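# Place the green block into the blue tray

## Task

Get the green block into the blue tray, and finish with the robot upright and not tipped; a fall or a lean counts as failure. Nothing may be knocked or carried outside the work area.

## Robot and tools

Robot: a Rainbow Robotics RB-Y1. It has a two-wheel drive base with two rear casters, a bending torso (squat, shift, pitch, yaw), a head, and two seven-joint arms, each ending in a parallel gripper. Every hand has a wrist camera in a housing that sticks out sideways and can bump into things. The base is 0.58 m wide. It extends 0.10 m in front of the wheel axle and 0.57 m behind it, and turning in place sweeps a radius of 0.58 m. The base only drives forward/back and turns; it cannot move sideways.

Frames: everything is in metres. In the base frame the origin is on the floor midway between the drive wheels, x is forward, y is left and z is up. The chest, left_hand and right_hand lines report poses in this frame. A hand point sits between the finger pads, 0.03 m behind the tips. The fingers point along the hand's -z axis and close along its x axis. base_odometry is the base frame as it was at the start, built purely from wheel rotation, so wheel slip appears as travel. Heading is in rad, positive to the left.

Tool move: a single action plus optional "cameras" (a list from head_camera, left_wrist_camera, right_wrist_camera or "all") and "blocking". There are three kinds of action:
- "base": one object {"x_m_s", "turn_rad_s", "for_s"}. These are velocities applied for a duration, so the result is a relative motion from where the robot is now. x_m_s is forward speed, 0.005 to 1.5 m/s in either sign, or 0. turn_rad_s is positive for left, 0.02 to 1.509 in either sign, or 0. for_s is 0.1 to 5 s. Distance is roughly speed × time. Acceleration is 0.4 m/s² (0.5 rad/s² for turns), and the base keeps coasting to a stop after for_s ends.
- "joints": one dictionary of absolute targets keyed by joint name, in rad (grippers in m of clear opening, 0 to 0.1). Useful ranges: torso_squat_rad 0 to 1.2, torso_shift_rad -0.3 to 0.6, torso_pitch_rad -0.2 to 1.4 (positive bows forward), torso_yaw_rad -1.5 to 1.5 (positive left; lift both arms out first). Shoulder pitch runs ±2.356 and negative swings the arm forward. left_shoulder_roll_rad is 0 to 3.141 and right_shoulder_roll_rad is -3.141 to 0, both measured outward. Elbows run -2.617 to 0.01, with negative bending. Wrist pitch runs -1.57 to 1.919. head_pan_rad runs ±0.523 and head_tilt_rad -0.35 to 1.57 (positive looks down). The torso also has coupled limits, such as squat+shift <= 1.52 and squat-shift+pitch <= 1.57. If a target breaks them, the joints stop partway and report off_target.
- "target": an absolute pose for one hand: {"side": "left"|"right", "x", "y", "z" in m in the base frame (range -3 to 3), "quat_wxyz": [w,x,y,z] written the way the hand lines print it}. It is solved once into joint angles, so the path is a curve, and long moves do better split into short steps. It cannot be combined with base or joints.
"min_time_s" (0.1 to 8) sets the shortest duration for arm, head and torso motions. "contact_limits" {"left_gripper_m"/"right_gripper_m": 200 to 672.5 mA} caps gripper squeeze, and the cap stays until you change it. To grasp, command an opening at least 0.005 m narrower than the object. A status of off_target or done is normal while holding.
With blocking true (the default) the call returns once all motion has stopped. With false it returns within about 0.5 s. A move with no action just reports the state and images.

Other tools: wait(seconds 0 to 10, cameras) lets time pass and returns early once moves finish. stop(cameras) brakes all running motions, which then report "stopped". zoom_image(camera, region [x0,y0,x1,y1] pixels, at most 504 square) enlarges part of the latest image. read_manual gives licences. finished_scene ends the scene for good, so the block has to stay in the tray afterwards.

Result lines: the "move" line reads done, or otherwise the worst status. Hand statuses are reached (within 10 mm and 2°), short (with the miss distance) or refused (with the reason). Joint words are done, off_target, not_followed (the arm command was held back by the self-collision check), time_out, contact_stop (torso only), limit_stop_at_<name> (a built-in guard), torque_fault and limit_stop_at_motor_heat. An unrequested stop, or a refused call, cancels the rest of that reply's move, wait and finished_scene calls. lidar_m gives 12 distances, one per 30° sector, starting ahead and going counter-clockwise, measured 0.23 m above the floor. motor_effort shows wheel push in %, and a wheel at rest reading over about 30 is pushing on something. The result lines also include joint torques, external torques, wrist force/torque (raw and offset), motor temperatures and wheel_motors_off.

Hazards: don't let the arms collide with or press on each other, because a hard press ends the scene. Keep shoulder rolls about 0.5 rad outward when both arms reach forward. Don't drive into furniture: the base keeps pushing, and it can tip if the upper body catches on something. Avoid fast bends or rises, and abrupt stops while leaning forward, especially carrying a load. Keep loads close to the body, since each arm is rated for 3 kg. A contact torque at a joint's load limit (shoulders 66.5, elbow 34.2, wrist joints 23.7 N m) freezes the robot for 10 s. Motors hit 80 °C when holding loads or straining for long, and that brakes the robot. Lower the block into the tray rather than dropping it from a height, and don't knock the tray or block away.

Each tool is called after "Emit:" as name(argument=value, ...) on one line, values as JSON.

## Session

Emit:
move(cameras=["all"])

Scene clock: 0.00 s.
Joint torques (N m): no reading
External joint torques (N m): no reading
Motor temperatures (°C): left_arm=[48 37 37 44 43 43 45] | right_arm=[38 33 39 44 41 47 41]
Wrist force (N): no reading
Wrist torque (N m): no reading
Wrist force, peak (N): no reading
base_odometry: x=+0.000 y=+0.000 heading=+0.000
lidar_m: 2.46 2.44 1.85 2.00 2.75 2.66 2.69 2.63 1.90 1.91 2.84 2.54
base_status: not commanded
joint_positions: torso_squat_rad=+0.350 torso_shift_rad=+0.000 torso_pitch_rad=+0.000 torso_yaw_rad=+0.000 left_shoulder_pitch_rad=+0.030 left_shoulder_roll_rad=+0.028 left_shoulder_yaw_rad=+0.015 left_elbow_rad=-0.140 left_forearm_roll_rad=-0.046 left_wrist_pitch_rad=+0.032 left_hand_roll_rad=+0.030 left_gripper_m=+0.100 right_shoulder_pitch_rad=+0.037 right_shoulder_roll_rad=-0.045 right_shoulder_yaw_rad=+0.007 right_elbow_rad=-0.286 right_forearm_roll_rad=-0.025 right_wrist_pitch_rad=-0.004 right_hand_roll_rad=+0.034 right_gripper_m=+0.100 head_pan_rad=+0.000 head_tilt_rad=+0.400
joint_status: not commanded
wheel_motors_off: 0
motor_effort: left_wheel=+2 right_wheel=+3
chest: x=-0.2280 y=+0.0010 z=+1.2475 quat_wxyz=(+1.000, -0.001, +0.000, +0.000) (m; base frame)
left_hand: x=-0.1891 y=+0.2432 z=+0.5630 quat_wxyz=(+0.999, +0.015, -0.040, +0.004) (m; base frame)
right_hand: x=-0.1151 y=-0.2543 z=+0.5729 quat_wxyz=(+0.992, -0.024, -0.127, +0.006) (m; base frame)
pictures: head_camera, left_wrist_camera, right_wrist_camera
Images, in order (width x height): head_camera 896x504, left_wrist_camera 644x364, right_wrist_camera 644x364.

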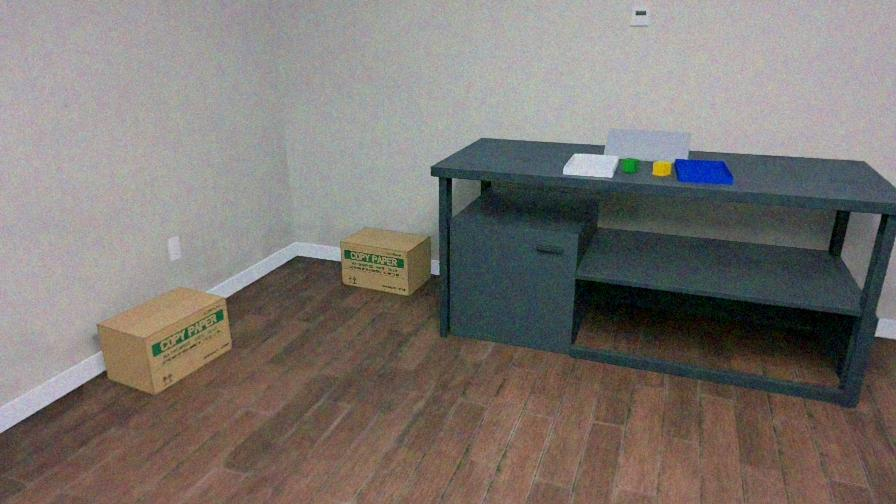

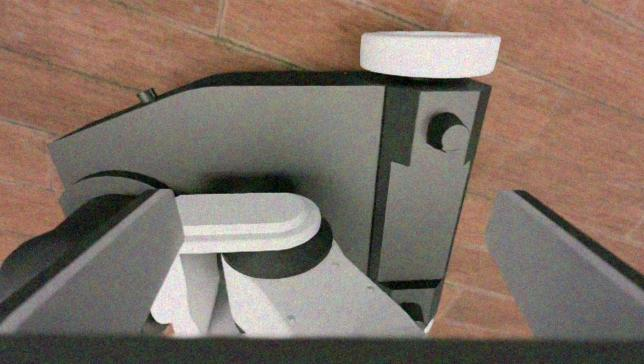

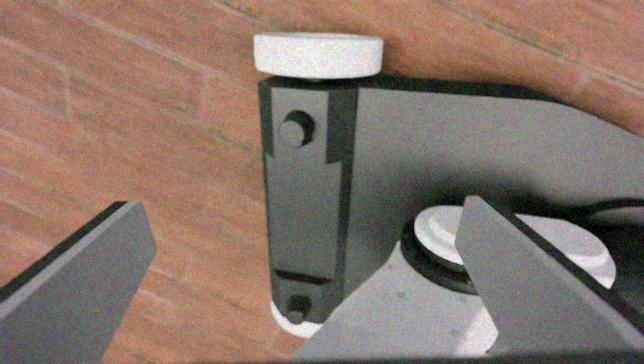

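Emit:
zoom_image(camera="head_camera", region=[540, 110, 760, 220])

Emit:
move(base={"turn_rad_s":-0.2,"for_s":0.75})

Emit:
move(base={"x_m_s":0.4,"for_s":3.6}, joints={"head_tilt_rad":0.6})

Emit:
move(base={"turn_rad_s":-0.2,"for_s":0.9}, cameras=["head_camera"])

Scaled by 2.291 from the camera's 896x504 image, which has a finer 1280x720 frame.

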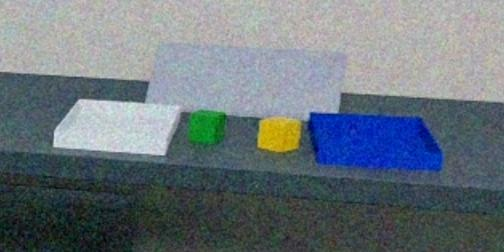

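Scene clock: 7.00 s.
Joint torques (N m): left_arm=[-0.99 1.16 -0.32 0.15 0.06 -0.13 -0.1] | right_arm=[-2.42 -2.34 -0.14 -1.39 0.21 -0.65 -0.05]
External joint torques (N m): left_arm=[-0.11 0.22 -0.37 0.11 0.06 0.13 -0.1] | right_arm=[-0.19 -0.45 0.04 0.07 0.15 -0.07 -0.07]
Wrist force (N): left_arm=[0.7 -1.5 -4.9] | right_arm=[-10.4 -6.9 -14.4]
Wrist torque (N m): left_arm=[0.03 0.25 -0.13] | right_arm=[0.90 -0.52 -0.48]
Wrist force, peak (N): left_arm=[0.4 -2.0 -5.0] | right_arm=[-10.4 -7.4 -15.5]
move: done
base_odometry: x=+0.000 y=+0.000 heading=-0.152
lidar_m: 2.46 2.43 1.91 1.85 2.51 2.69 2.67 2.86 2.36 1.89 2.59 2.54
base_status: done (sent for 0.77 of 0.77 s)
joint_positions: torso_squat_rad=+0.350 torso_shift_rad=+0.000 torso_pitch_rad=+0.000 torso_yaw_rad=+0.000 left_shoulder_pitch_rad=+0.030 left_shoulder_roll_rad=+0.028 left_shoulder_yaw_rad=+0.015 left_elbow_rad=-0.140 left_forearm_roll_rad=-0.046 left_wrist_pitch_rad=+0.032 left_hand_roll_rad=+0.030 left_gripper_m=+0.100 right_shoulder_pitch_rad=+0.037 right_shoulder_roll_rad=-0.045 right_shoulder_yaw_rad=+0.007 right_elbow_rad=-0.286 right_forearm_roll_rad=-0.025 right_wrist_pitch_rad=-0.004 right_hand_roll_rad=+0.034 right_gripper_m=+0.100 head_pan_rad=+0.000 head_tilt_rad=+0.400
joint_status: not commanded
wheel_motors_off: 0
motor_effort: left_wheel=+10(28) right_wheel=-20(25)
chest: x=-0.2280 y=+0.0010 z=+1.2475 quat_wxyz=(+1.000, -0.001, +0.000, +0.000) (m; base frame)
left_hand: x=-0.1891 y=+0.2432 z=+0.5630 quat_wxyz=(+0.999, +0.015, -0.040, +0.004) (m; base frame)
right_hand: x=-0.1151 y=-0.2543 z=+0.5729 quat_wxyz=(+0.992, -0.024, -0.127, +0.006) (m; base frame)
pictures: none

Scene clock: 12.13 s.
Joint torques (N m): left_arm=[-0.42 1.39 -0.53 0.13 -0.02 -0.18 -0.05] | right_arm=[-2.35 -2.08 -0.09 -1.35 0.15 -0.54 0.12]
External joint torques (N m): left_arm=[0.47 0.45 -0.59 0.08 -0.02 0.08 -0.05] | right_arm=[-0.13 -0.18 0.09 0.11 0.09 0.04 0.11]
Wrist force (N): left_arm=[0.6 -1.6 -5.0] | right_arm=[-10.5 -6.6 -14.7]
Wrist torque (N m): left_arm=[0.05 0.23 -0.11] | right_arm=[0.87 -0.57 -0.45]
Wrist force, peak (N): left_arm=[0.9 -1.6 -5.1] | right_arm=[-10.7 -6.8 -15.4]
move: done
base_odometry: x=+1.424 y=-0.218 heading=-0.151
lidar_m: 1.02 1.14 1.62 1.63 1.82 3.56 4.08 3.17 2.38 2.57 1.44 1.69
base_status: done (sent for 3.6 of 3.6 s)
joint_positions: torso_squat_rad=+0.350 torso_shift_rad=+0.000 torso_pitch_rad=+0.000 torso_yaw_rad=+0.000 left_shoulder_pitch_rad=+0.030 left_shoulder_roll_rad=+0.028 left_shoulder_yaw_rad=+0.015 left_elbow_rad=-0.140 left_forearm_roll_rad=-0.046 left_wrist_pitch_rad=+0.032 left_hand_roll_rad=+0.030 left_gripper_m=+0.100 right_shoulder_pitch_rad=+0.036 right_shoulder_roll_rad=-0.045 right_shoulder_yaw_rad=+0.007 right_elbow_rad=-0.286 right_forearm_roll_rad=-0.025 right_wrist_pitch_rad=-0.004 right_hand_roll_rad=+0.034 right_gripper_m=+0.100 head_pan_rad=+0.000 head_tilt_rad=+0.600
joint_status: all done
wheel_motors_off: 0
motor_effort: left_wheel=+4(53) right_wheel=-4(16)
chest: x=-0.2279 y=+0.0010 z=+1.2475 quat_wxyz=(+1.000, -0.001, +0.000, +0.000) (m; base frame)
left_hand: x=-0.1891 y=+0.2432 z=+0.5630 quat_wxyz=(+0.999, +0.015, -0.040, +0.004) (m; base frame)
right_hand: x=-0.1150 y=-0.2543 z=+0.5730 quat_wxyz=(+0.992, -0.024, -0.127, +0.006) (m; base frame)
pictures: none

Scene clock: 13.90 s.
Joint torques (N m): left_arm=[-0.6 1.19 -0.49 0.11 -0.02 -0.16 -0.08] | right_arm=[-2.01 -1.57 -0.01 -1.27 0.17 -0.59 0.04]
External joint torques (N m): left_arm=[0.29 0.25 -0.55 0.07 -0.02 0.1 -0.07] | right_arm=[0.22 0.33 0.17 0.19 0.11 -0.02 0.03]
Wrist force (N): left_arm=[0.7 -1.5 -4.9] | right_arm=[-10.4 -6.9 -14.5]
Wrist torque (N m): left_arm=[0.03 0.26 -0.12] | right_arm=[0.89 -0.52 -0.44]
Wrist force, peak (N): left_arm=[0.7 -1.6 -5.2] | right_arm=[-10.7 -7.5 -15.1]
move: done
base_odometry: x=+1.424 y=-0.218 heading=-0.331
lidar_m: 1.02 1.07 1.66 1.62 1.83 2.64 4.07 3.70 2.39 2.58 1.44 1.47
base_status: done (sent for 0.9 of 0.9 s)
joint_positions: torso_squat_rad=+0.350 torso_shift_rad=+0.000 torso_pitch_rad=+0.000 torso_yaw_rad=+0.000 left_shoulder_pitch_rad=+0.030 left_shoulder_roll_rad=+0.028 left_shoulder_yaw_rad=+0.015 left_elbow_rad=-0.140 left_forearm_roll_rad=-0.046 left_wrist_pitch_rad=+0.032 left_hand_roll_rad=+0.030 left_gripper_m=+0.100 right_shoulder_pitch_rad=+0.036 right_shoulder_roll_rad=-0.045 right_shoulder_yaw_rad=+0.007 right_elbow_rad=-0.286 right_forearm_roll_rad=-0.025 right_wrist_pitch_rad=-0.004 right_hand_roll_rad=+0.034 right_gripper_m=+0.100 head_pan_rad=+0.000 head_tilt_rad=+0.600
joint_status: not commanded
wheel_motors_off: 0
motor_effort: left_wheel=-9(48) right_wheel=-19(48)
chest: x=-0.2279 y=+0.0011 z=+1.2475 quat_wxyz=(+1.000, -0.001, +0.000, +0.000) (m; base frame)
left_hand: x=-0.1891 y=+0.2432 z=+0.5630 quat_wxyz=(+0.999, +0.015, -0.040, +0.004) (m; base frame)
right_hand: x=-0.1150 y=-0.2543 z=+0.5730 quat_wxyz=(+0.992, -0.024, -0.127, +0.006) (m; base frame)
pictures: head_camera
Images, in order (width x height): head_camera 896x504.

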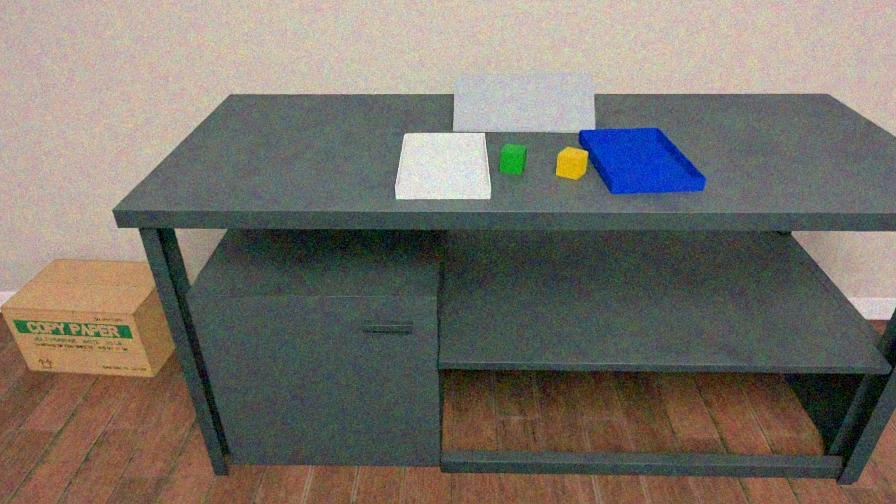

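Emit:
zoom_image(camera="head_camera", region=[390, 110, 710, 230])

Emit:
move(joints={"torso_pitch_rad":0.7,"head_tilt_rad":0.3,"right_shoulder_roll_rad":-0.4,"right_elbow_rad":-2.0})

Emit:
move(target={"side":"right","x":0.4,"y":-0.2,"z":1.1,"quat_wxyz":[1,0,0,0]}, cameras=["all"])

Scaled by 1.575 from the camera's 896x504 image, which has a finer 1280x720 frame.

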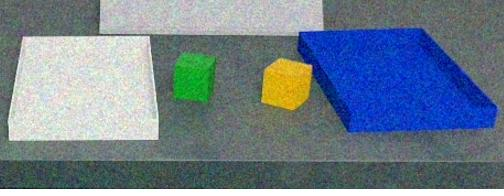

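Scene clock: 21.50 s.
Joint torques (N m): left_arm=[17.73 1.03 -0.24 6.61 -0.02 1.13 -0.02] | right_arm=[2.94 -5.58 -3.41 -9.75 0.31 -1.68 0.07]
External joint torques (N m): left_arm=[0.61 0.13 -0.39 -0.39 -0.01 0.05 -0.05] | right_arm=[0.5 -0.48 0.49 -0.35 0.09 0.21 0.03]
Wrist force (N): left_arm=[4.6 -1.9 -3.8] | right_arm=[-14.3 -6.5 -10.8]
Wrist torque (N m): left_arm=[0.11 0.47 -0.16] | right_arm=[0.86 -0.74 -0.49]
Wrist force, peak (N): left_arm=[4.9 -1.9 -3.8] | right_arm=[-13.3 -6.1 -14.4]
move: done
base_odometry: x=+1.424 y=-0.218 heading=-0.331
lidar_m: 1.03 1.06 1.64 1.63 1.82 2.64 4.07 3.70 2.40 2.58 1.42 1.48
base_status: not commanded
joint_positions: torso_squat_rad=+0.350 torso_shift_rad=+0.000 torso_pitch_rad=+0.700 torso_yaw_rad=+0.000 left_shoulder_pitch_rad=+0.030 left_shoulder_roll_rad=+0.028 left_shoulder_yaw_rad=+0.015 left_elbow_rad=-0.140 left_forearm_roll_rad=-0.046 left_wrist_pitch_rad=+0.032 left_hand_roll_rad=+0.030 left_gripper_m=+0.100 right_shoulder_pitch_rad=+0.037 right_shoulder_roll_rad=-0.400 right_shoulder_yaw_rad=+0.007 right_elbow_rad=-2.000 right_forearm_roll_rad=-0.025 right_wrist_pitch_rad=-0.004 right_hand_roll_rad=+0.034 right_gripper_m=+0.100 head_pan_rad=+0.000 head_tilt_rad=+0.300
joint_status: all done
wheel_motors_off: 0
motor_effort: left_wheel=-9(10) right_wheel=-19(20)
chest: x=-0.0287 y=+0.0010 z=+1.1748 quat_wxyz=(+0.939, -0.001, +0.343, +0.000) (m; base frame)
left_hand: x=-0.4398 y=+0.2433 z=+0.6262 quat_wxyz=(+0.952, +0.016, +0.305, -0.002) (m; base frame)
right_hand: x=+0.3202 y=-0.2614 z=+0.8411 quat_wxyz=(+0.789, -0.046, -0.579, +0.198) (m; base frame)
pictures: none

Scene clock: 23.43 s.
Joint torques (N m): left_arm=[17.58 0.87 -0.28 6.57 -0.02 1.19 -0.04] | right_arm=[-18.46 -7.92 -9.52 0.13 0.49 -0.42 0.2]
External joint torques (N m): left_arm=[0.46 -0.02 -0.44 -0.44 -0.01 0.11 -0.07] | right_arm=[0.05 1 0.52 0.31 0.27 -0.4 0.2]
Wrist force (N): left_arm=[4.6 -1.9 -3.7] | right_arm=[-8.6 -7.4 -14.8]
Wrist torque (N m): left_arm=[0.11 0.46 -0.16] | right_arm=[0.90 -0.35 -0.39]
Wrist force, peak (N): left_arm=[5.0 -2.1 -3.8] | right_arm=[-13.2 -10.1 -14.2]
move: done
base_odometry: x=+1.424 y=-0.218 heading=-0.331
lidar_m: 1.03 1.07 1.66 1.62 1.82 2.65 4.07 3.69 2.39 2.58 1.42 1.49
base_status: not commanded
joint_positions: torso_squat_rad=+0.350 torso_shift_rad=+0.000 torso_pitch_rad=+0.700 torso_yaw_rad=+0.000 left_shoulder_pitch_rad=+0.030 left_shoulder_roll_rad=+0.028 left_shoulder_yaw_rad=+0.015 left_elbow_rad=-0.140 left_forearm_roll_rad=-0.046 left_wrist_pitch_rad=+0.032 left_hand_roll_rad=+0.030 left_gripper_m=+0.100 right_shoulder_pitch_rad=-1.896 right_shoulder_roll_rad=-1.272 right_shoulder_yaw_rad=+0.736 right_elbow_rad=-1.752 right_forearm_roll_rad=-1.614 right_wrist_pitch_rad=+1.919 right_hand_roll_rad=-1.004 right_gripper_m=+0.100 head_pan_rad=+0.000 head_tilt_rad=+0.300
joint_status: all done
wheel_motors_off: 0
motor_effort: left_wheel=-8(10) right_wheel=-18(21)
chest: x=-0.0287 y=+0.0010 z=+1.1747 quat_wxyz=(+0.939, -0.001, +0.343, +0.000) (m; base frame)
left_hand: x=-0.4398 y=+0.2433 z=+0.6262 quat_wxyz=(+0.952, +0.016, +0.305, -0.002) (m; base frame)
right_hand: x=+0.4001 y=-0.2003 z=+1.1004 quat_wxyz=(+1.000, +0.001, -0.002, -0.001) (m; base frame)
right_hand_status: reached (checked arc, planned for 1.6 s): 0 mm and 0.2 deg off.
pictures: head_camera, left_wrist_camera, right_wrist_camera
Images, in order (width x height): head_camera 896x504, left_wrist_camera 644x364, right_wrist_camera 644x364.

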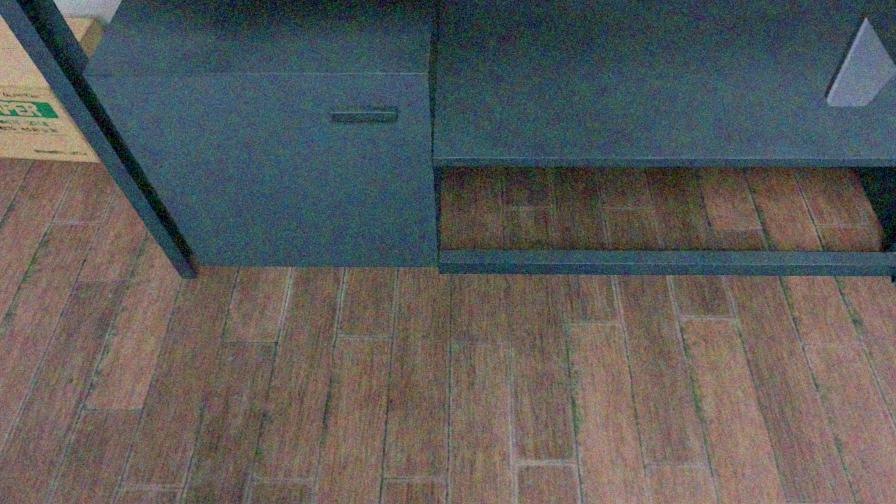

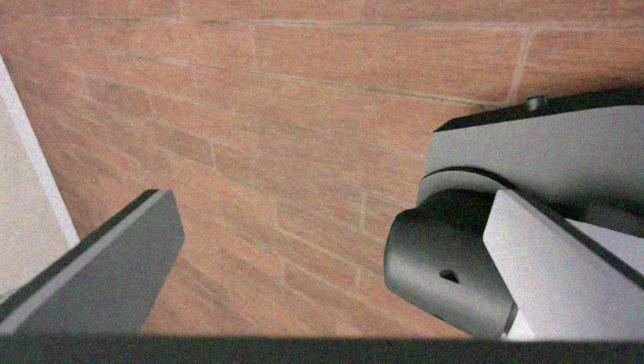

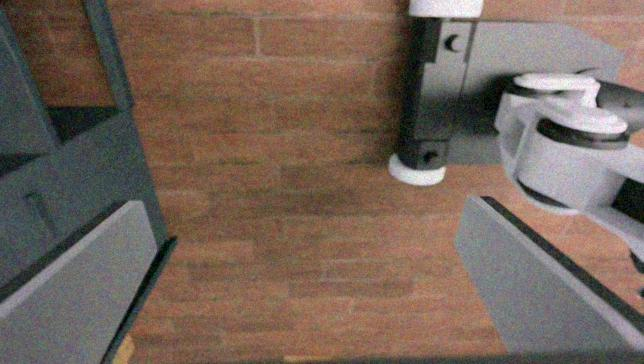

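Emit:
move(base={"x_m_s":0.3,"for_s":2.27}, cameras=["head_camera","right_wrist_camera"])

Scene clock: 28.33 s.
Joint torques (N m): left_arm=[18.14 1.06 -0.34 6.59 0.07 1.13 -0.05] | right_arm=[-19.1 -8.45 -9.61 -0.2 0.3 -0.27 0.24]
External joint torques (N m): left_arm=[1.02 0.17 -0.49 -0.42 0.08 0.05 -0.08] | right_arm=[-0.6 0.46 0.44 -0.02 0.07 -0.25 0.24]
Wrist force (N): left_arm=[4.8 -1.9 -3.9] | right_arm=[-7.9 -6.7 -14.8]
Wrist torque (N m): left_arm=[0.10 0.48 -0.16] | right_arm=[0.85 -0.28 -0.37]
Wrist force, peak (N): left_arm=[5.2 -1.9 -3.7] | right_arm=[-8.8 -7.5 -15.4]
move: done
base_odometry: x=+2.067 y=-0.439 heading=-0.332
lidar_m: 0.35 0.37 0.52 1.59 1.69 2.71 4.75 3.71 2.70 2.56 1.07 1.04
base_status: done (sent for 2.27 of 2.27 s)
joint_positions: torso_squat_rad=+0.350 torso_shift_rad=+0.000 torso_pitch_rad=+0.700 torso_yaw_rad=+0.000 left_shoulder_pitch_rad=+0.030 left_shoulder_roll_rad=+0.028 left_shoulder_yaw_rad=+0.015 left_elbow_rad=-0.140 left_forearm_roll_rad=-0.046 left_wrist_pitch_rad=+0.032 left_hand_roll_rad=+0.030 left_gripper_m=+0.100 right_shoulder_pitch_rad=-1.895 right_shoulder_roll_rad=-1.272 right_shoulder_yaw_rad=+0.736 right_elbow_rad=-1.752 right_forearm_roll_rad=-1.614 right_wrist_pitch_rad=+1.919 right_hand_roll_rad=-1.004 right_gripper_m=+0.100 head_pan_rad=+0.000 head_tilt_rad=+0.300
joint_status: not commanded
wheel_motors_off: 0
motor_effort: left_wheel=-11(37) right_wheel=+8(38)
chest: x=-0.0287 y=+0.0010 z=+1.1747 quat_wxyz=(+0.939, -0.001, +0.343, +0.000) (m; base frame)
left_hand: x=-0.4398 y=+0.2433 z=+0.6262 quat_wxyz=(+0.952, +0.016, +0.305, -0.002) (m; base frame)
right_hand: x=+0.4001 y=-0.2003 z=+1.1003 quat_wxyz=(+1.000, +0.001, -0.002, -0.001) (m; base frame)
pictures: head_camera, right_wrist_camera
Images, in order (width x height): head_camera 896x504, right_wrist_camera 644x364.

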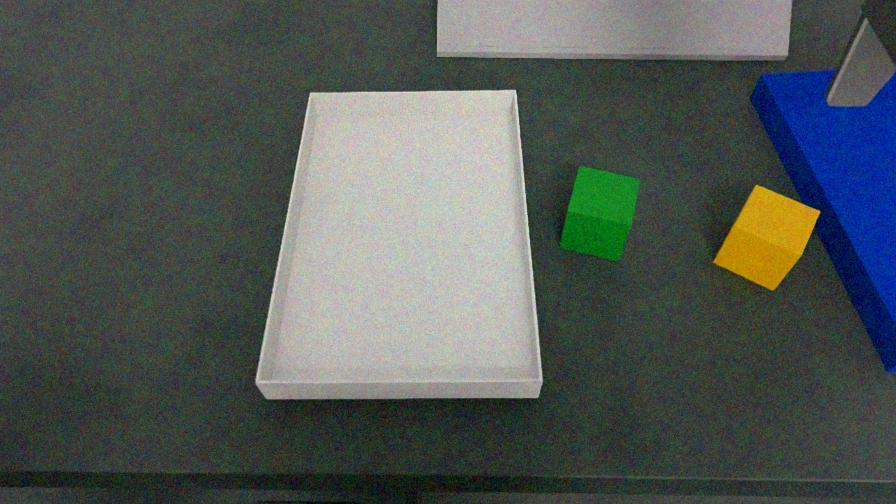

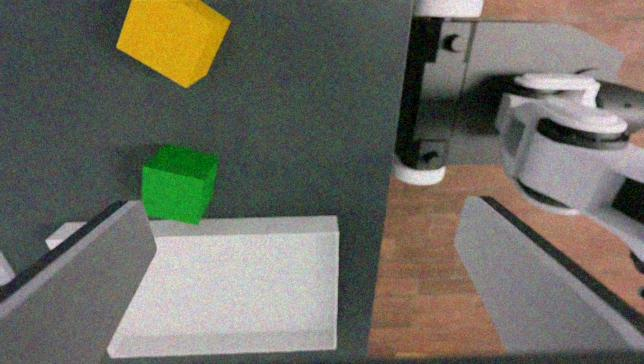

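Emit:
move(target={"side":"right","x":0.548,"y":-0.138,"z":0.95,"quat_wxyz":[0.9925,0,0,-0.122]}, cameras=["head_camera","right_wrist_camera"])

Scene clock: 32.57 s.
Joint torques (N m): left_arm=[17.78 1.09 -0.14 6.58 0.07 1.13 -0.03] | right_arm=[-28.37 -9.86 -3.31 -2.46 0.13 0.12 -0.1]
External joint torques (N m): left_arm=[0.66 0.2 -0.3 -0.42 0.08 0.05 -0.07] | right_arm=[-1.33 -1.62 0.82 0.55 -0.12 0.16 -0.1]
Wrist force (N): left_arm=[4.6 -1.9 -3.7] | right_arm=[-8.8 -6.9 -14.9]
Wrist torque (N m): left_arm=[0.10 0.47 -0.15] | right_arm=[0.87 -0.34 -0.51]
Wrist force, peak (N): left_arm=[5.0 -1.8 -3.8] | right_arm=[-9.4 -8.0 -15.1]
move: done
base_odometry: x=+2.067 y=-0.439 heading=-0.332
lidar_m: 0.35 0.38 0.51 1.59 1.69 2.70 4.75 3.69 2.67 2.58 1.07 1.04
base_status: not commanded
joint_positions: torso_squat_rad=+0.350 torso_shift_rad=+0.000 torso_pitch_rad=+0.700 torso_yaw_rad=+0.000 left_shoulder_pitch_rad=+0.030 left_shoulder_roll_rad=+0.028 left_shoulder_yaw_rad=+0.015 left_elbow_rad=-0.140 left_forearm_roll_rad=-0.046 left_wrist_pitch_rad=+0.032 left_hand_roll_rad=+0.030 left_gripper_m=+0.100 right_shoulder_pitch_rad=-2.045 right_shoulder_roll_rad=-0.587 right_shoulder_yaw_rad=+0.947 right_elbow_rad=-0.485 right_forearm_roll_rad=-1.222 right_wrist_pitch_rad=+1.541 right_hand_roll_rad=-0.635 right_gripper_m=+0.100 head_pan_rad=+0.000 head_tilt_rad=+0.300
joint_status: all done
wheel_motors_off: 0
motor_effort: left_wheel=-10(11) right_wheel=+8(10)
chest: x=-0.0287 y=+0.0010 z=+1.1747 quat_wxyz=(+0.939, -0.001, +0.343, +0.000) (m; base frame)
left_hand: x=-0.4398 y=+0.2433 z=+0.6262 quat_wxyz=(+0.952, +0.016, +0.305, -0.002) (m; base frame)
right_hand: x=+0.5473 y=-0.1379 z=+0.9503 quat_wxyz=(+0.993, +0.001, -0.004, -0.122) (m; base frame)
right_hand_status: reached (checked arc, planned for 1.3 s): 1 mm and 0.5 deg off.
pictures: head_camera, right_wrist_camera
Images, in order (width x height): head_camera 896x504, right_wrist_camera 644x364.

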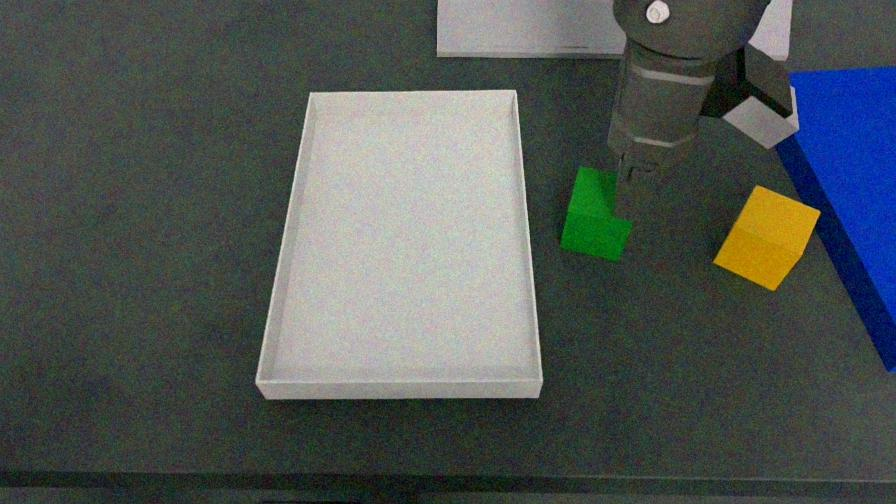

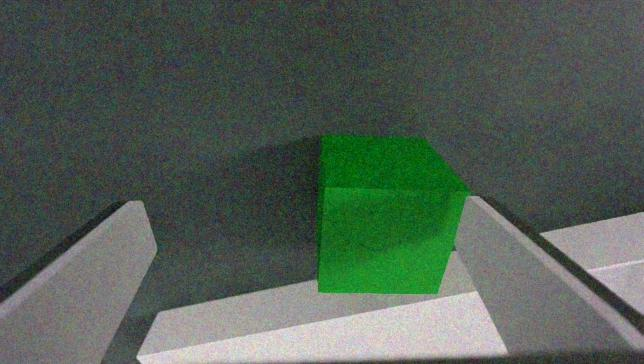

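Emit:
move(target={"side":"right","x":0.524,"y":-0.118,"z":0.945,"quat_wxyz":[0.9925,0,0,-0.122]}, cameras=["head_camera","right_wrist_camera"])

Scene clock: 39.87 s.
Joint torques (N m): left_arm=[17.82 1.29 -0.2 6.64 -0.01 1.23 -0.03] | right_arm=[-27.48 -8.9 -7.05 -3.17 0.31 -0.1 0.18]
External joint torques (N m): left_arm=[0.7 0.4 -0.36 -0.36 0 0.15 -0.06] | right_arm=[-1.26 -0.7 -0.61 -0.13 0.06 -0.09 0.18]
Wrist force (N): left_arm=[4.6 -1.9 -3.7] | right_arm=[-8.6 -6.9 -15.5]
Wrist torque (N m): left_arm=[0.10 0.47 -0.16] | right_arm=[0.87 -0.43 -0.41]
Wrist force, peak (N): left_arm=[4.9 -1.8 -3.8] | right_arm=[-8.5 -8.4 -15.5]
move: done
base_odometry: x=+2.067 y=-0.439 heading=-0.332
lidar_m: 0.35 0.37 0.52 1.60 1.70 2.70 4.75 3.71 2.68 2.58 1.07 1.05
base_status: not commanded
joint_positions: torso_squat_rad=+0.350 torso_shift_rad=+0.000 torso_pitch_rad=+0.700 torso_yaw_rad=+0.000 left_shoulder_pitch_rad=+0.030 left_shoulder_roll_rad=+0.028 left_shoulder_yaw_rad=+0.015 left_elbow_rad=-0.140 left_forearm_roll_rad=-0.046 left_wrist_pitch_rad=+0.032 left_hand_roll_rad=+0.030 left_gripper_m=+0.100 right_shoulder_pitch_rad=-1.960 right_shoulder_roll_rad=-0.661 right_shoulder_yaw_rad=+0.942 right_elbow_rad=-0.789 right_forearm_roll_rad=-1.226 right_wrist_pitch_rad=+1.591 right_hand_roll_rad=-0.830 right_gripper_m=+0.100 head_pan_rad=+0.000 head_tilt_rad=+0.300
joint_status: all done
wheel_motors_off: 0
motor_effort: left_wheel=-10(11) right_wheel=+9(10)
chest: x=-0.0287 y=+0.0010 z=+1.1747 quat_wxyz=(+0.939, -0.001, +0.343, +0.000) (m; base frame)
left_hand: x=-0.4398 y=+0.2433 z=+0.6262 quat_wxyz=(+0.952, +0.016, +0.305, -0.002) (m; base frame)
right_hand: x=+0.5240 y=-0.1179 z=+0.9452 quat_wxyz=(+0.993, +0.000, +0.001, -0.122) (m; base frame)
right_hand_status: reached (checked arc, planned for 0.6 s): 0 mm and 0.1 deg off.
pictures: head_camera, right_wrist_camera
Images, in order (width x height): head_camera 896x504, right_wrist_camera 644x364.

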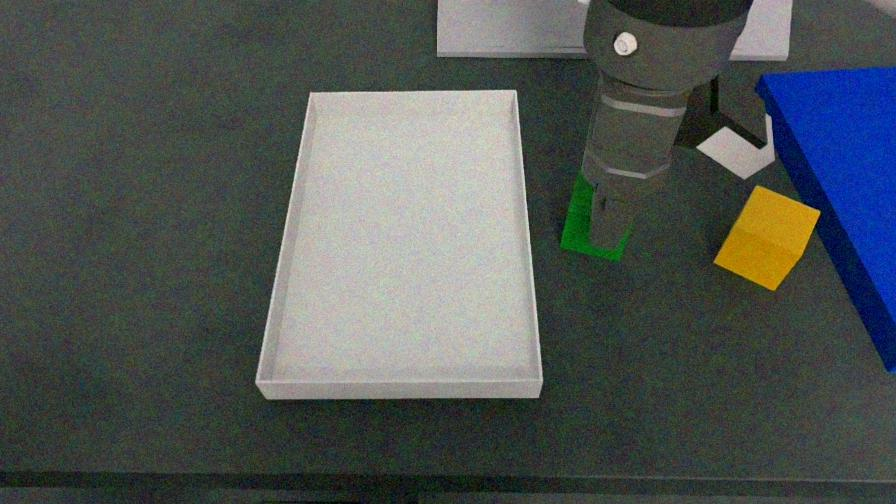

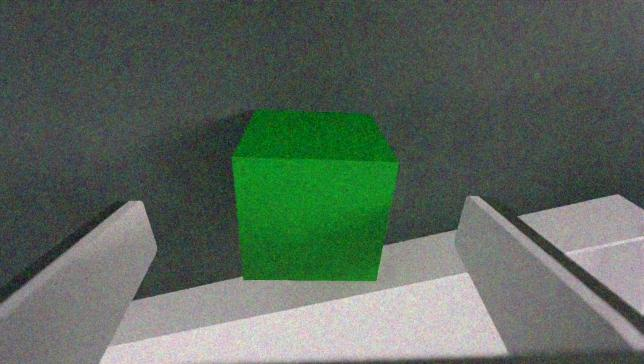

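Emit:
move(target={"side":"right","x":0.524,"y":-0.118,"z":0.895,"quat_wxyz":[0.9925,0,0,-0.122]}, cameras=["head_camera","right_wrist_camera"], min_time_s=1.2)

Scene clock: 42.77 s.
Joint torques (N m): left_arm=[17.79 1.22 -0.13 6.62 0.02 1.18 -0.07] | right_arm=[-26.15 -6.96 -4.94 -2.54 0.46 -0.41 0.23]
External joint torques (N m): left_arm=[0.67 0.33 -0.29 -0.39 0.03 0.11 -0.1] | right_arm=[-0.07 1.14 0.78 0.55 0.21 -0.39 0.23]
Wrist force (N): left_arm=[4.7 -1.8 -3.8] | right_arm=[-8.1 -7.4 -14.2]
Wrist torque (N m): left_arm=[0.09 0.48 -0.16] | right_arm=[0.93 -0.32 -0.52]
Wrist force, peak (N): left_arm=[4.9 -1.9 -3.8] | right_arm=[-8.9 -7.8 -15.4]
move: done
base_odometry: x=+2.067 y=-0.439 heading=-0.332
lidar_m: 0.36 0.36 0.51 1.60 1.69 2.71 4.75 3.70 2.68 2.59 1.08 1.06
base_status: not commanded
joint_positions: torso_squat_rad=+0.350 torso_shift_rad=+0.000 torso_pitch_rad=+0.700 torso_yaw_rad=+0.000 left_shoulder_pitch_rad=+0.030 left_shoulder_roll_rad=+0.028 left_shoulder_yaw_rad=+0.015 left_elbow_rad=-0.140 left_forearm_roll_rad=-0.046 left_wrist_pitch_rad=+0.032 left_hand_roll_rad=+0.030 left_gripper_m=+0.100 right_shoulder_pitch_rad=-1.899 right_shoulder_roll_rad=-0.602 right_shoulder_yaw_rad=+0.963 right_elbow_rad=-0.697 right_forearm_roll_rad=-1.197 right_wrist_pitch_rad=+1.477 right_hand_roll_rad=-0.788 right_gripper_m=+0.100 head_pan_rad=+0.000 head_tilt_rad=+0.300
joint_status: all done
wheel_motors_off: 0
motor_effort: left_wheel=-10(11) right_wheel=+8(9)
chest: x=-0.0287 y=+0.0010 z=+1.1747 quat_wxyz=(+0.939, -0.001, +0.343, +0.000) (m; base frame)
left_hand: x=-0.4398 y=+0.2433 z=+0.6262 quat_wxyz=(+0.952, +0.016, +0.305, -0.002) (m; base frame)
right_hand: x=+0.5236 y=-0.1183 z=+0.8956 quat_wxyz=(+0.993, +0.000, -0.003, -0.122) (m; base frame)
right_hand_status: reached (checked arc, planned for 1.2 s): 1 mm and 0.3 deg off.
pictures: head_camera, right_wrist_camera
Images, in order (width x height): head_camera 896x504, right_wrist_camera 644x364.

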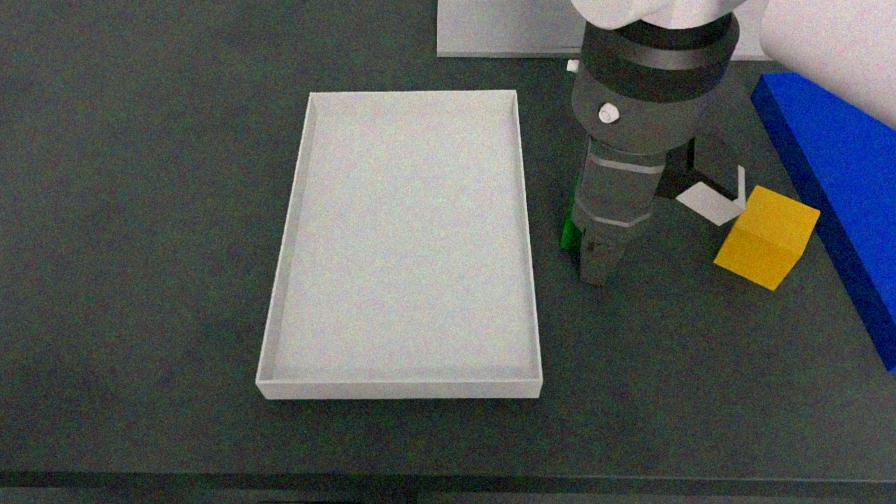

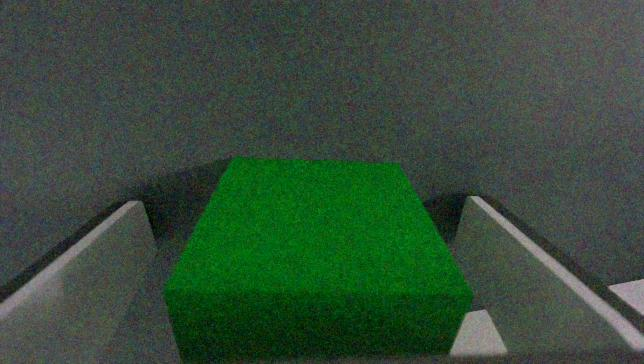

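Emit:
move(joints={"right_gripper_m":0.025})

Emit:
move(target={"side":"right","x":0.5,"y":-0.16,"z":1.03,"quat_wxyz":[0.9925,0,0,-0.122]}, cameras=["head_camera","right_wrist_camera"])

Scene clock: 45.77 s.
Joint torques (N m): left_arm=[17.91 0.95 -0.46 6.58 0.01 1.08 -0.01] | right_arm=[-25.9 -6.7 -4.8 -2.62 0.56 -0.19 0.32]
External joint torques (N m): left_arm=[0.79 0.05 -0.61 -0.42 0.02 0.01 -0.04] | right_arm=[0.18 1.4 0.92 0.47 0.31 -0.16 0.32]
Wrist force (N): left_arm=[4.9 -1.9 -3.8] | right_arm=[-8.5 -7.3 -14.1]
Wrist torque (N m): left_arm=[0.10 0.50 -0.16] | right_arm=[0.93 -0.41 -0.51]
Wrist force, peak (N): left_arm=[4.9 -1.9 -3.9] | right_arm=[-8.6 -7.5 -15.7]
move: off_target
base_odometry: x=+2.067 y=-0.439 heading=-0.332
lidar_m: 0.35 0.36 0.53 1.60 1.70 2.72 4.75 3.70 2.68 2.57 1.06 1.04
base_status: not commanded
joint_positions: torso_squat_rad=+0.350 torso_shift_rad=+0.000 torso_pitch_rad=+0.700 torso_yaw_rad=+0.000 left_shoulder_pitch_rad=+0.030 left_shoulder_roll_rad=+0.028 left_shoulder_yaw_rad=+0.015 left_elbow_rad=-0.140 left_forearm_roll_rad=-0.046 left_wrist_pitch_rad=+0.032 left_hand_roll_rad=+0.030 left_gripper_m=+0.100 right_shoulder_pitch_rad=-1.899 right_shoulder_roll_rad=-0.602 right_shoulder_yaw_rad=+0.963 right_elbow_rad=-0.697 right_forearm_roll_rad=-1.197 right_wrist_pitch_rad=+1.477 right_hand_roll_rad=-0.788 right_gripper_m=+0.050 head_pan_rad=+0.000 head_tilt_rad=+0.300
joint_status: right_gripper_m off_target (ended at +0.050, target +0.025)
wheel_motors_off: 0
motor_effort: left_wheel=-10(11) right_wheel=+9(9)
chest: x=-0.0287 y=+0.0010 z=+1.1747 quat_wxyz=(+0.939, -0.001, +0.343, +0.000) (m; base frame)
left_hand: x=-0.4398 y=+0.2433 z=+0.6262 quat_wxyz=(+0.952, +0.016, +0.305, -0.002) (m; base frame)
right_hand: x=+0.5236 y=-0.1183 z=+0.8956 quat_wxyz=(+0.993, +0.000, -0.003, -0.122) (m; base frame)
pictures: none

Scene clock: 47.53 s.
Joint torques (N m): left_arm=[17.82 1.24 -0.36 6.58 0.09 1.14 -0.07] | right_arm=[-24.81 -8.36 -8.08 -2.72 0.3 -0.37 0.06]
External joint torques (N m): left_arm=[0.7 0.34 -0.52 -0.42 0.1 0.06 -0.1] | right_arm=[-0.48 0.39 0.51 -0.25 0.06 -0.36 0.06]
Wrist force (N): left_arm=[4.7 -1.9 -3.6] | right_arm=[-9.3 -7.2 -15.5]
Wrist torque (N m): left_arm=[0.10 0.47 -0.15] | right_arm=[0.88 -0.45 -0.43]
Wrist force, peak (N): left_arm=[5.1 -2.0 -3.9] | right_arm=[-8.8 -7.9 -17.0]
move: done
base_odometry: x=+2.067 y=-0.439 heading=-0.332
lidar_m: 0.36 0.36 0.52 1.60 1.70 2.70 4.75 3.68 2.69 2.58 1.07 1.04
base_status: not commanded
joint_positions: torso_squat_rad=+0.350 torso_shift_rad=+0.000 torso_pitch_rad=+0.700 torso_yaw_rad=+0.000 left_shoulder_pitch_rad=+0.030 left_shoulder_roll_rad=+0.028 left_shoulder_yaw_rad=+0.015 left_elbow_rad=-0.140 left_forearm_roll_rad=-0.046 left_wrist_pitch_rad=+0.032 left_hand_roll_rad=+0.030 left_gripper_m=+0.100 right_shoulder_pitch_rad=-1.975 right_shoulder_roll_rad=-0.908 right_shoulder_yaw_rad=+0.864 right_elbow_rad=-1.140 right_forearm_roll_rad=-1.326 right_wrist_pitch_rad=+1.793 right_hand_roll_rad=-0.941 right_gripper_m=+0.050 head_pan_rad=+0.000 head_tilt_rad=+0.300
joint_status: all done
wheel_motors_off: 0
motor_effort: left_wheel=-9(11) right_wheel=+9(10)
chest: x=-0.0287 y=+0.0010 z=+1.1747 quat_wxyz=(+0.939, -0.001, +0.343, +0.000) (m; base frame)
left_hand: x=-0.4398 y=+0.2433 z=+0.6262 quat_wxyz=(+0.952, +0.016, +0.305, -0.002) (m; base frame)
right_hand: x=+0.5001 y=-0.1600 z=+1.0303 quat_wxyz=(+0.993, +0.000, +0.000, -0.122) (m; base frame)
right_hand_status: reached (checked arc, planned for 0.8 s): 0 mm and 0.0 deg off.
pictures: head_camera, right_wrist_camera
Images, in order (width x height): head_camera 896x504, right_wrist_camera 644x364.

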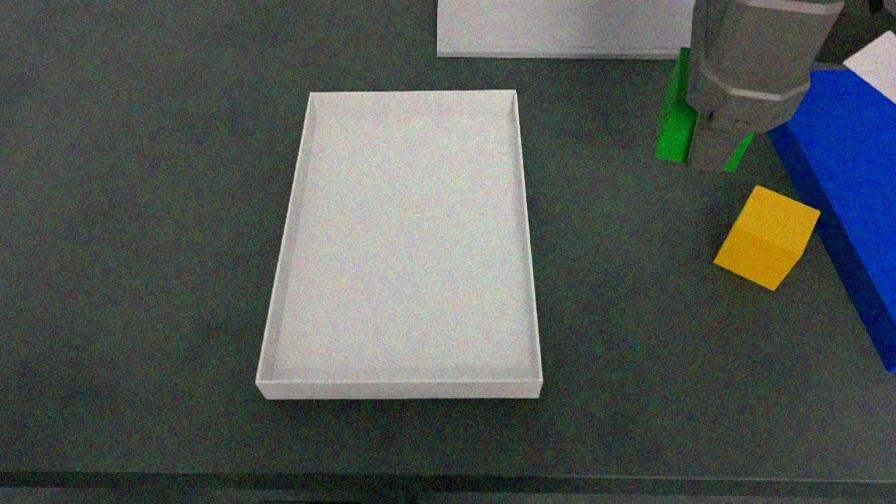

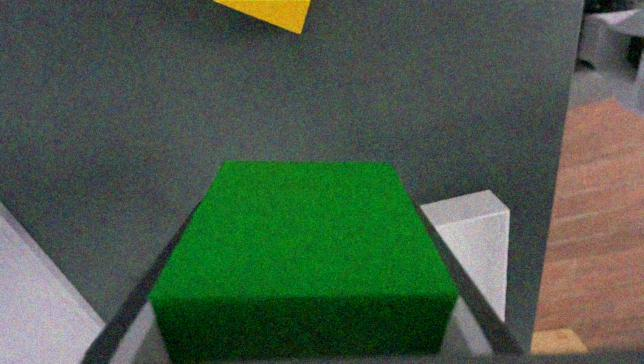

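Emit:
move(target={"side":"right","x":0.54,"y":-0.4,"z":1.02,"quat_wxyz":[0.9925,0,0,-0.122]}, cameras=["head_camera","right_wrist_camera"])

Emit:
move(joints={"head_pan_rad":-0.5}, cameras=["head_camera"])

Scene clock: 51.57 s.
Joint torques (N m): left_arm=[17.8 0.95 -0.28 6.65 0.01 1.17 0.01] | right_arm=[-25.07 -9.08 -1.82 -3.44 0.2 -0.19 -0.27]
External joint torques (N m): left_arm=[0.67 0.05 -0.44 -0.36 0.02 0.1 -0.02] | right_arm=[-2.26 0.8 0.5 -0.35 -0.08 -0.03 -0.27]
Wrist force (N): left_arm=[4.6 -1.9 -3.7] | right_arm=[-9.4 -6.9 -15.7]
Wrist torque (N m): left_arm=[0.11 0.48 -0.16] | right_arm=[0.88 -0.44 -0.49]
Wrist force, peak (N): left_arm=[5.1 -1.7 -3.8] | right_arm=[-10.6 -6.6 -16.6]
move: short
base_odometry: x=+2.067 y=-0.439 heading=-0.332
lidar_m: 0.36 0.37 0.50 1.59 1.69 2.72 4.74 3.72 2.69 2.57 1.07 1.04
base_status: not commanded
joint_positions: torso_squat_rad=+0.350 torso_shift_rad=+0.000 torso_pitch_rad=+0.700 torso_yaw_rad=+0.000 left_shoulder_pitch_rad=+0.030 left_shoulder_roll_rad=+0.028 left_shoulder_yaw_rad=+0.015 left_elbow_rad=-0.140 left_forearm_roll_rad=-0.046 left_wrist_pitch_rad=+0.032 left_hand_roll_rad=+0.030 left_gripper_m=+0.100 right_shoulder_pitch_rad=-2.069 right_shoulder_roll_rad=-1.004 right_shoulder_yaw_rad=+0.877 right_elbow_rad=-0.267 right_forearm_roll_rad=-1.229 right_wrist_pitch_rad=+1.592 right_hand_roll_rad=-0.038 right_gripper_m=+0.050 head_pan_rad=+0.000 head_tilt_rad=+0.300
joint_status: all done
wheel_motors_off: 0
motor_effort: left_wheel=-10(11) right_wheel=+8(9)
chest: x=-0.0287 y=+0.0010 z=+1.1747 quat_wxyz=(+0.939, -0.001, +0.343, +0.000) (m; base frame)
left_hand: x=-0.4398 y=+0.2433 z=+0.6262 quat_wxyz=(+0.952, +0.016, +0.305, -0.002) (m; base frame)
right_hand: x=+0.5394 y=-0.3999 z=+1.0200 quat_wxyz=(+0.992, -0.005, -0.025, -0.122) (m; base frame)
right_hand_status: short (checked arc, as near as the solve gets, planned for 1.1 s): 1 mm and 3.0 deg off. The place is met; only the turn is off.
pictures: head_camera, right_wrist_camera
Images, in order (width x height): head_camera 896x504, right_wrist_camera 644x364.

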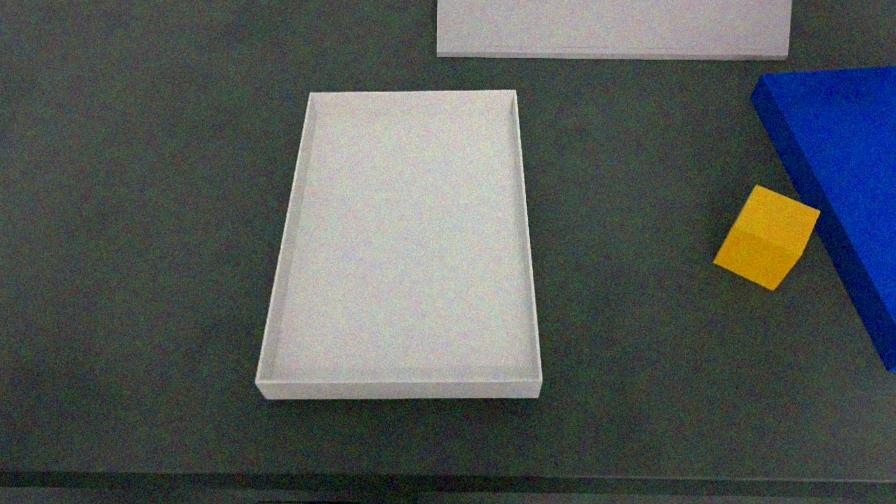

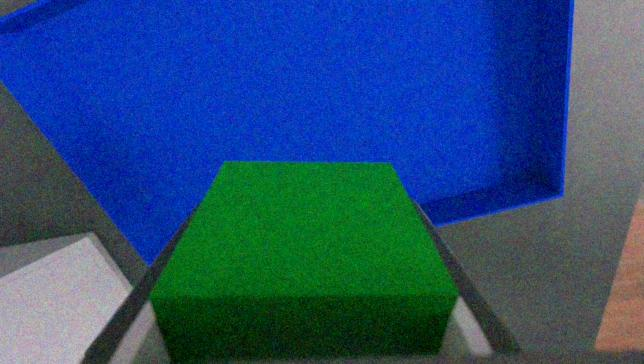

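Scene clock: 52.57 s.
Joint torques (N m): left_arm=[17.51 1.07 -0.35 6.66 0 1.15 -0.05] | right_arm=[-25.39 -8.9 -1.72 -3.36 0.33 -0.17 -0.32]
External joint torques (N m): left_arm=[0.39 0.17 -0.51 -0.35 0.01 0.08 -0.08] | right_arm=[-2.58 0.98 0.6 -0.28 0.06 -0.01 -0.32]
Wrist force (N): left_arm=[4.9 -1.8 -3.8] | right_arm=[-8.7 -6.8 -16.0]
Wrist torque (N m): left_arm=[0.09 0.50 -0.16] | right_arm=[0.91 -0.37 -0.51]
Wrist force, peak (N): left_arm=[4.9 -1.8 -3.8] | right_arm=[-9.1 -7.3 -16.4]
move: done
base_odometry: x=+2.067 y=-0.439 heading=-0.332
lidar_m: 0.35 0.36 0.52 1.59 1.69 2.71 4.74 3.69 2.69 2.59 1.07 1.05
base_status: not commanded
joint_positions: torso_squat_rad=+0.350 torso_shift_rad=+0.000 torso_pitch_rad=+0.700 torso_yaw_rad=+0.000 left_shoulder_pitch_rad=+0.030 left_shoulder_roll_rad=+0.028 left_shoulder_yaw_rad=+0.015 left_elbow_rad=-0.140 left_forearm_roll_rad=-0.046 left_wrist_pitch_rad=+0.032 left_hand_roll_rad=+0.030 left_gripper_m=+0.100 right_shoulder_pitch_rad=-2.069 right_shoulder_roll_rad=-1.004 right_shoulder_yaw_rad=+0.877 right_elbow_rad=-0.267 right_forearm_roll_rad=-1.229 right_wrist_pitch_rad=+1.592 right_hand_roll_rad=-0.038 right_gripper_m=+0.050 head_pan_rad=-0.500 head_tilt_rad=+0.300
joint_status: all done
wheel_motors_off: 0
motor_effort: left_wheel=-10(10) right_wheel=+8(8)
chest: x=-0.0287 y=+0.0010 z=+1.1747 quat_wxyz=(+0.939, -0.001, +0.343, +0.000) (m; base frame)
left_hand: x=-0.4398 y=+0.2433 z=+0.6262 quat_wxyz=(+0.952, +0.016, +0.305, -0.002) (m; base frame)
right_hand: x=+0.5394 y=-0.3999 z=+1.0200 quat_wxyz=(+0.992, -0.005, -0.025, -0.122) (m; base frame)
pictures: head_camera
Images, in order (width x height): head_camera 896x504.

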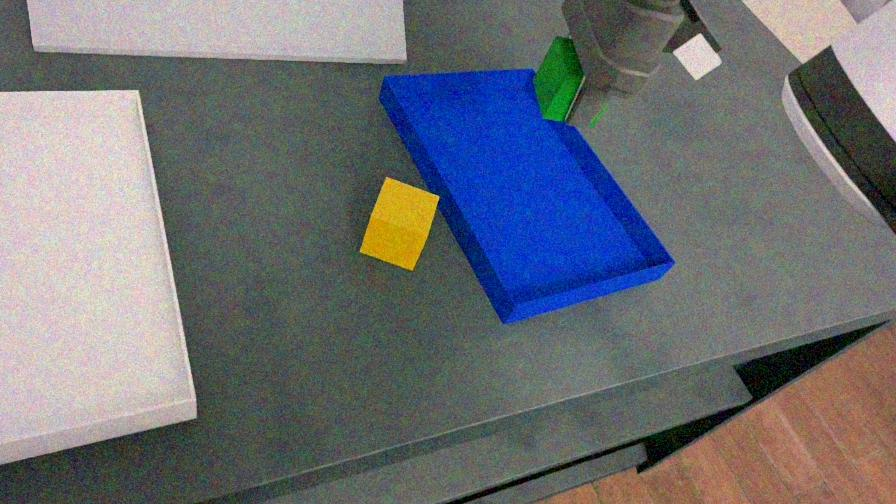

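Emit:
move(target={"side":"right","x":0.505,"y":-0.385,"z":0.95,"quat_wxyz":[0.9925,0,0,-0.122]}, cameras=["head_camera","right_wrist_camera"])

Scene clock: 56.03 s.
Joint torques (N m): left_arm=[17.44 1.23 -0.18 6.76 0.06 1.16 -0.04] | right_arm=[-22.45 -14 -7.92 -2.61 0.29 -0.16 0.27]
External joint torques (N m): left_arm=[0.32 0.34 -0.33 -0.24 0.07 0.09 -0.07] | right_arm=[-2.08 0.52 -1.05 -0.51 0.03 -0.13 0.27]
Wrist force (N): left_arm=[4.7 -1.9 -3.7] | right_arm=[-8.3 -7.1 -15.7]
Wrist torque (N m): left_arm=[0.11 0.48 -0.15] | right_arm=[0.87 -0.31 -0.45]
Wrist force, peak (N): left_arm=[4.8 -1.9 -3.9] | right_arm=[-9.4 -8.3 -17.1]
move: done
base_odometry: x=+2.067 y=-0.439 heading=-0.332
lidar_m: 0.35 0.38 0.52 1.59 1.68 2.71 4.74 3.71 2.67 2.59 1.06 1.05
base_status: not commanded
joint_positions: torso_squat_rad=+0.350 torso_shift_rad=+0.000 torso_pitch_rad=+0.700 torso_yaw_rad=+0.000 left_shoulder_pitch_rad=+0.030 left_shoulder_roll_rad=+0.028 left_shoulder_yaw_rad=+0.015 left_elbow_rad=-0.140 left_forearm_roll_rad=-0.046 left_wrist_pitch_rad=+0.032 left_hand_roll_rad=+0.030 left_gripper_m=+0.100 right_shoulder_pitch_rad=-1.708 right_shoulder_roll_rad=-1.160 right_shoulder_yaw_rad=+0.792 right_elbow_rad=-0.814 right_forearm_roll_rad=-1.331 right_wrist_pitch_rad=+1.560 right_hand_roll_rad=-0.325 right_gripper_m=+0.050 head_pan_rad=-0.500 head_tilt_rad=+0.300
joint_status: all done
wheel_motors_off: 0
motor_effort: left_wheel=-10(11) right_wheel=+8(9)
chest: x=-0.0287 y=+0.0010 z=+1.1747 quat_wxyz=(+0.939, -0.001, +0.343, +0.000) (m; base frame)
left_hand: x=-0.4398 y=+0.2433 z=+0.6262 quat_wxyz=(+0.952, +0.016, +0.305, -0.002) (m; base frame)
right_hand: x=+0.5049 y=-0.3850 z=+0.9500 quat_wxyz=(+0.993, +0.000, +0.001, -0.122) (m; base frame)
right_hand_status: reached (checked arc, planned for 0.9 s): 0 mm and 0.1 deg off.
pictures: head_camera, right_wrist_camera
Images, in order (width x height): head_camera 896x504, right_wrist_camera 644x364.

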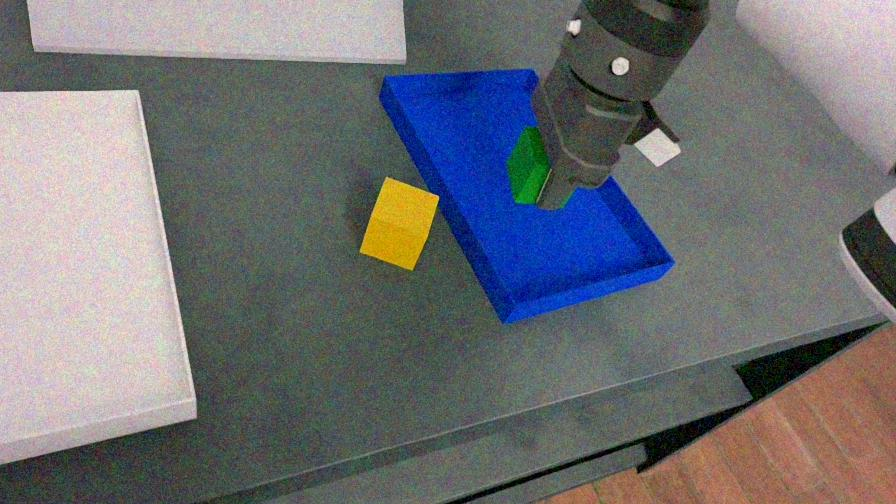

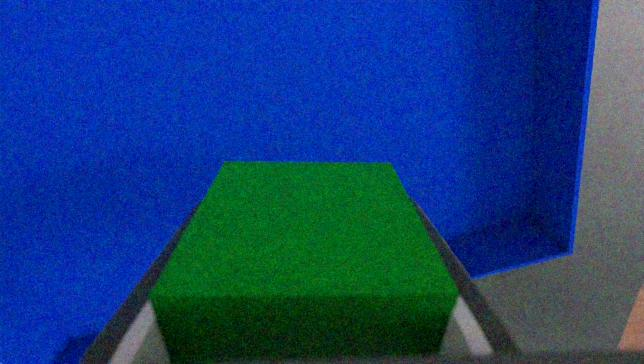

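Emit:
move(target={"side":"right","x":0.505,"y":-0.385,"z":0.905,"quat_wxyz":[0.9925,0,0,-0.122]}, min_time_s=1.3, cameras=["head_camera","right_wrist_camera"])

Scene clock: 59.23 s.
Joint torques (N m): left_arm=[17.71 1.15 -0.31 6.51 0 1.12 0] | right_arm=[-20.61 -13.28 -5.54 -1.62 0.59 -0.4 0.1]
External joint torques (N m): left_arm=[0.58 0.25 -0.47 -0.49 0.01 0.05 -0.04] | right_arm=[-0.16 1.65 0.74 0.42 0.33 -0.36 0.1]
Wrist force (N): left_arm=[4.7 -1.9 -3.8] | right_arm=[-8.6 -8.0 -15.6]
Wrist torque (N m): left_arm=[0.10 0.48 -0.16] | right_arm=[1.01 -0.40 -0.51]
Wrist force, peak (N): left_arm=[5.0 -1.9 -3.9] | right_arm=[-8.9 -7.2 -16.4]
move: done
base_odometry: x=+2.067 y=-0.439 heading=-0.332
lidar_m: 0.36 0.37 0.51 1.60 1.68 2.72 4.73 3.69 2.69 2.59 1.08 1.05
base_status: not commanded
joint_positions: torso_squat_rad=+0.350 torso_shift_rad=+0.000 torso_pitch_rad=+0.700 torso_yaw_rad=+0.000 left_shoulder_pitch_rad=+0.030 left_shoulder_roll_rad=+0.028 left_shoulder_yaw_rad=+0.015 left_elbow_rad=-0.140 left_forearm_roll_rad=-0.046 left_wrist_pitch_rad=+0.032 left_hand_roll_rad=+0.030 left_gripper_m=+0.100 right_shoulder_pitch_rad=-1.656 right_shoulder_roll_rad=-1.097 right_shoulder_yaw_rad=+0.805 right_elbow_rad=-0.738 right_forearm_roll_rad=-1.317 right_wrist_pitch_rad=+1.459 right_hand_roll_rad=-0.291 right_gripper_m=+0.050 head_pan_rad=-0.500 head_tilt_rad=+0.300
joint_status: all done
wheel_motors_off: 0
motor_effort: left_wheel=-10(10) right_wheel=+8(8)
chest: x=-0.0287 y=+0.0010 z=+1.1747 quat_wxyz=(+0.939, -0.001, +0.343, +0.000) (m; base frame)
left_hand: x=-0.4398 y=+0.2433 z=+0.6262 quat_wxyz=(+0.952, +0.016, +0.305, -0.002) (m; base frame)
right_hand: x=+0.5047 y=-0.3850 z=+0.9055 quat_wxyz=(+0.993, +0.000, -0.002, -0.122) (m; base frame)
right_hand_status: reached (checked arc, planned for 1.3 s): 1 mm and 0.2 deg off.
pictures: head_camera, right_wrist_camera
Images, in order (width x height): head_camera 896x504, right_wrist_camera 644x364.

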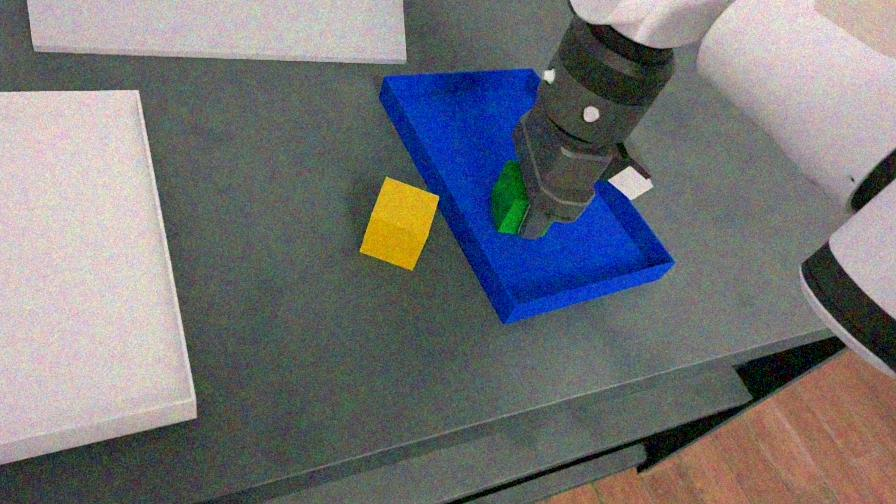

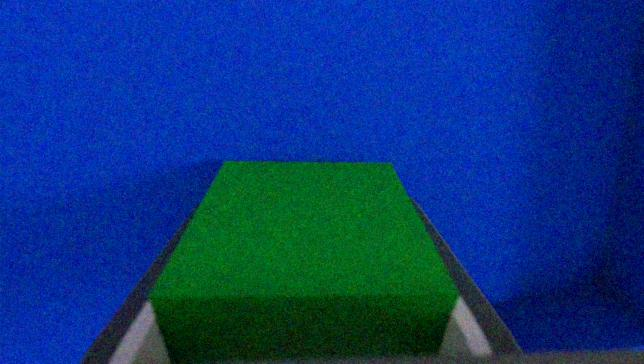

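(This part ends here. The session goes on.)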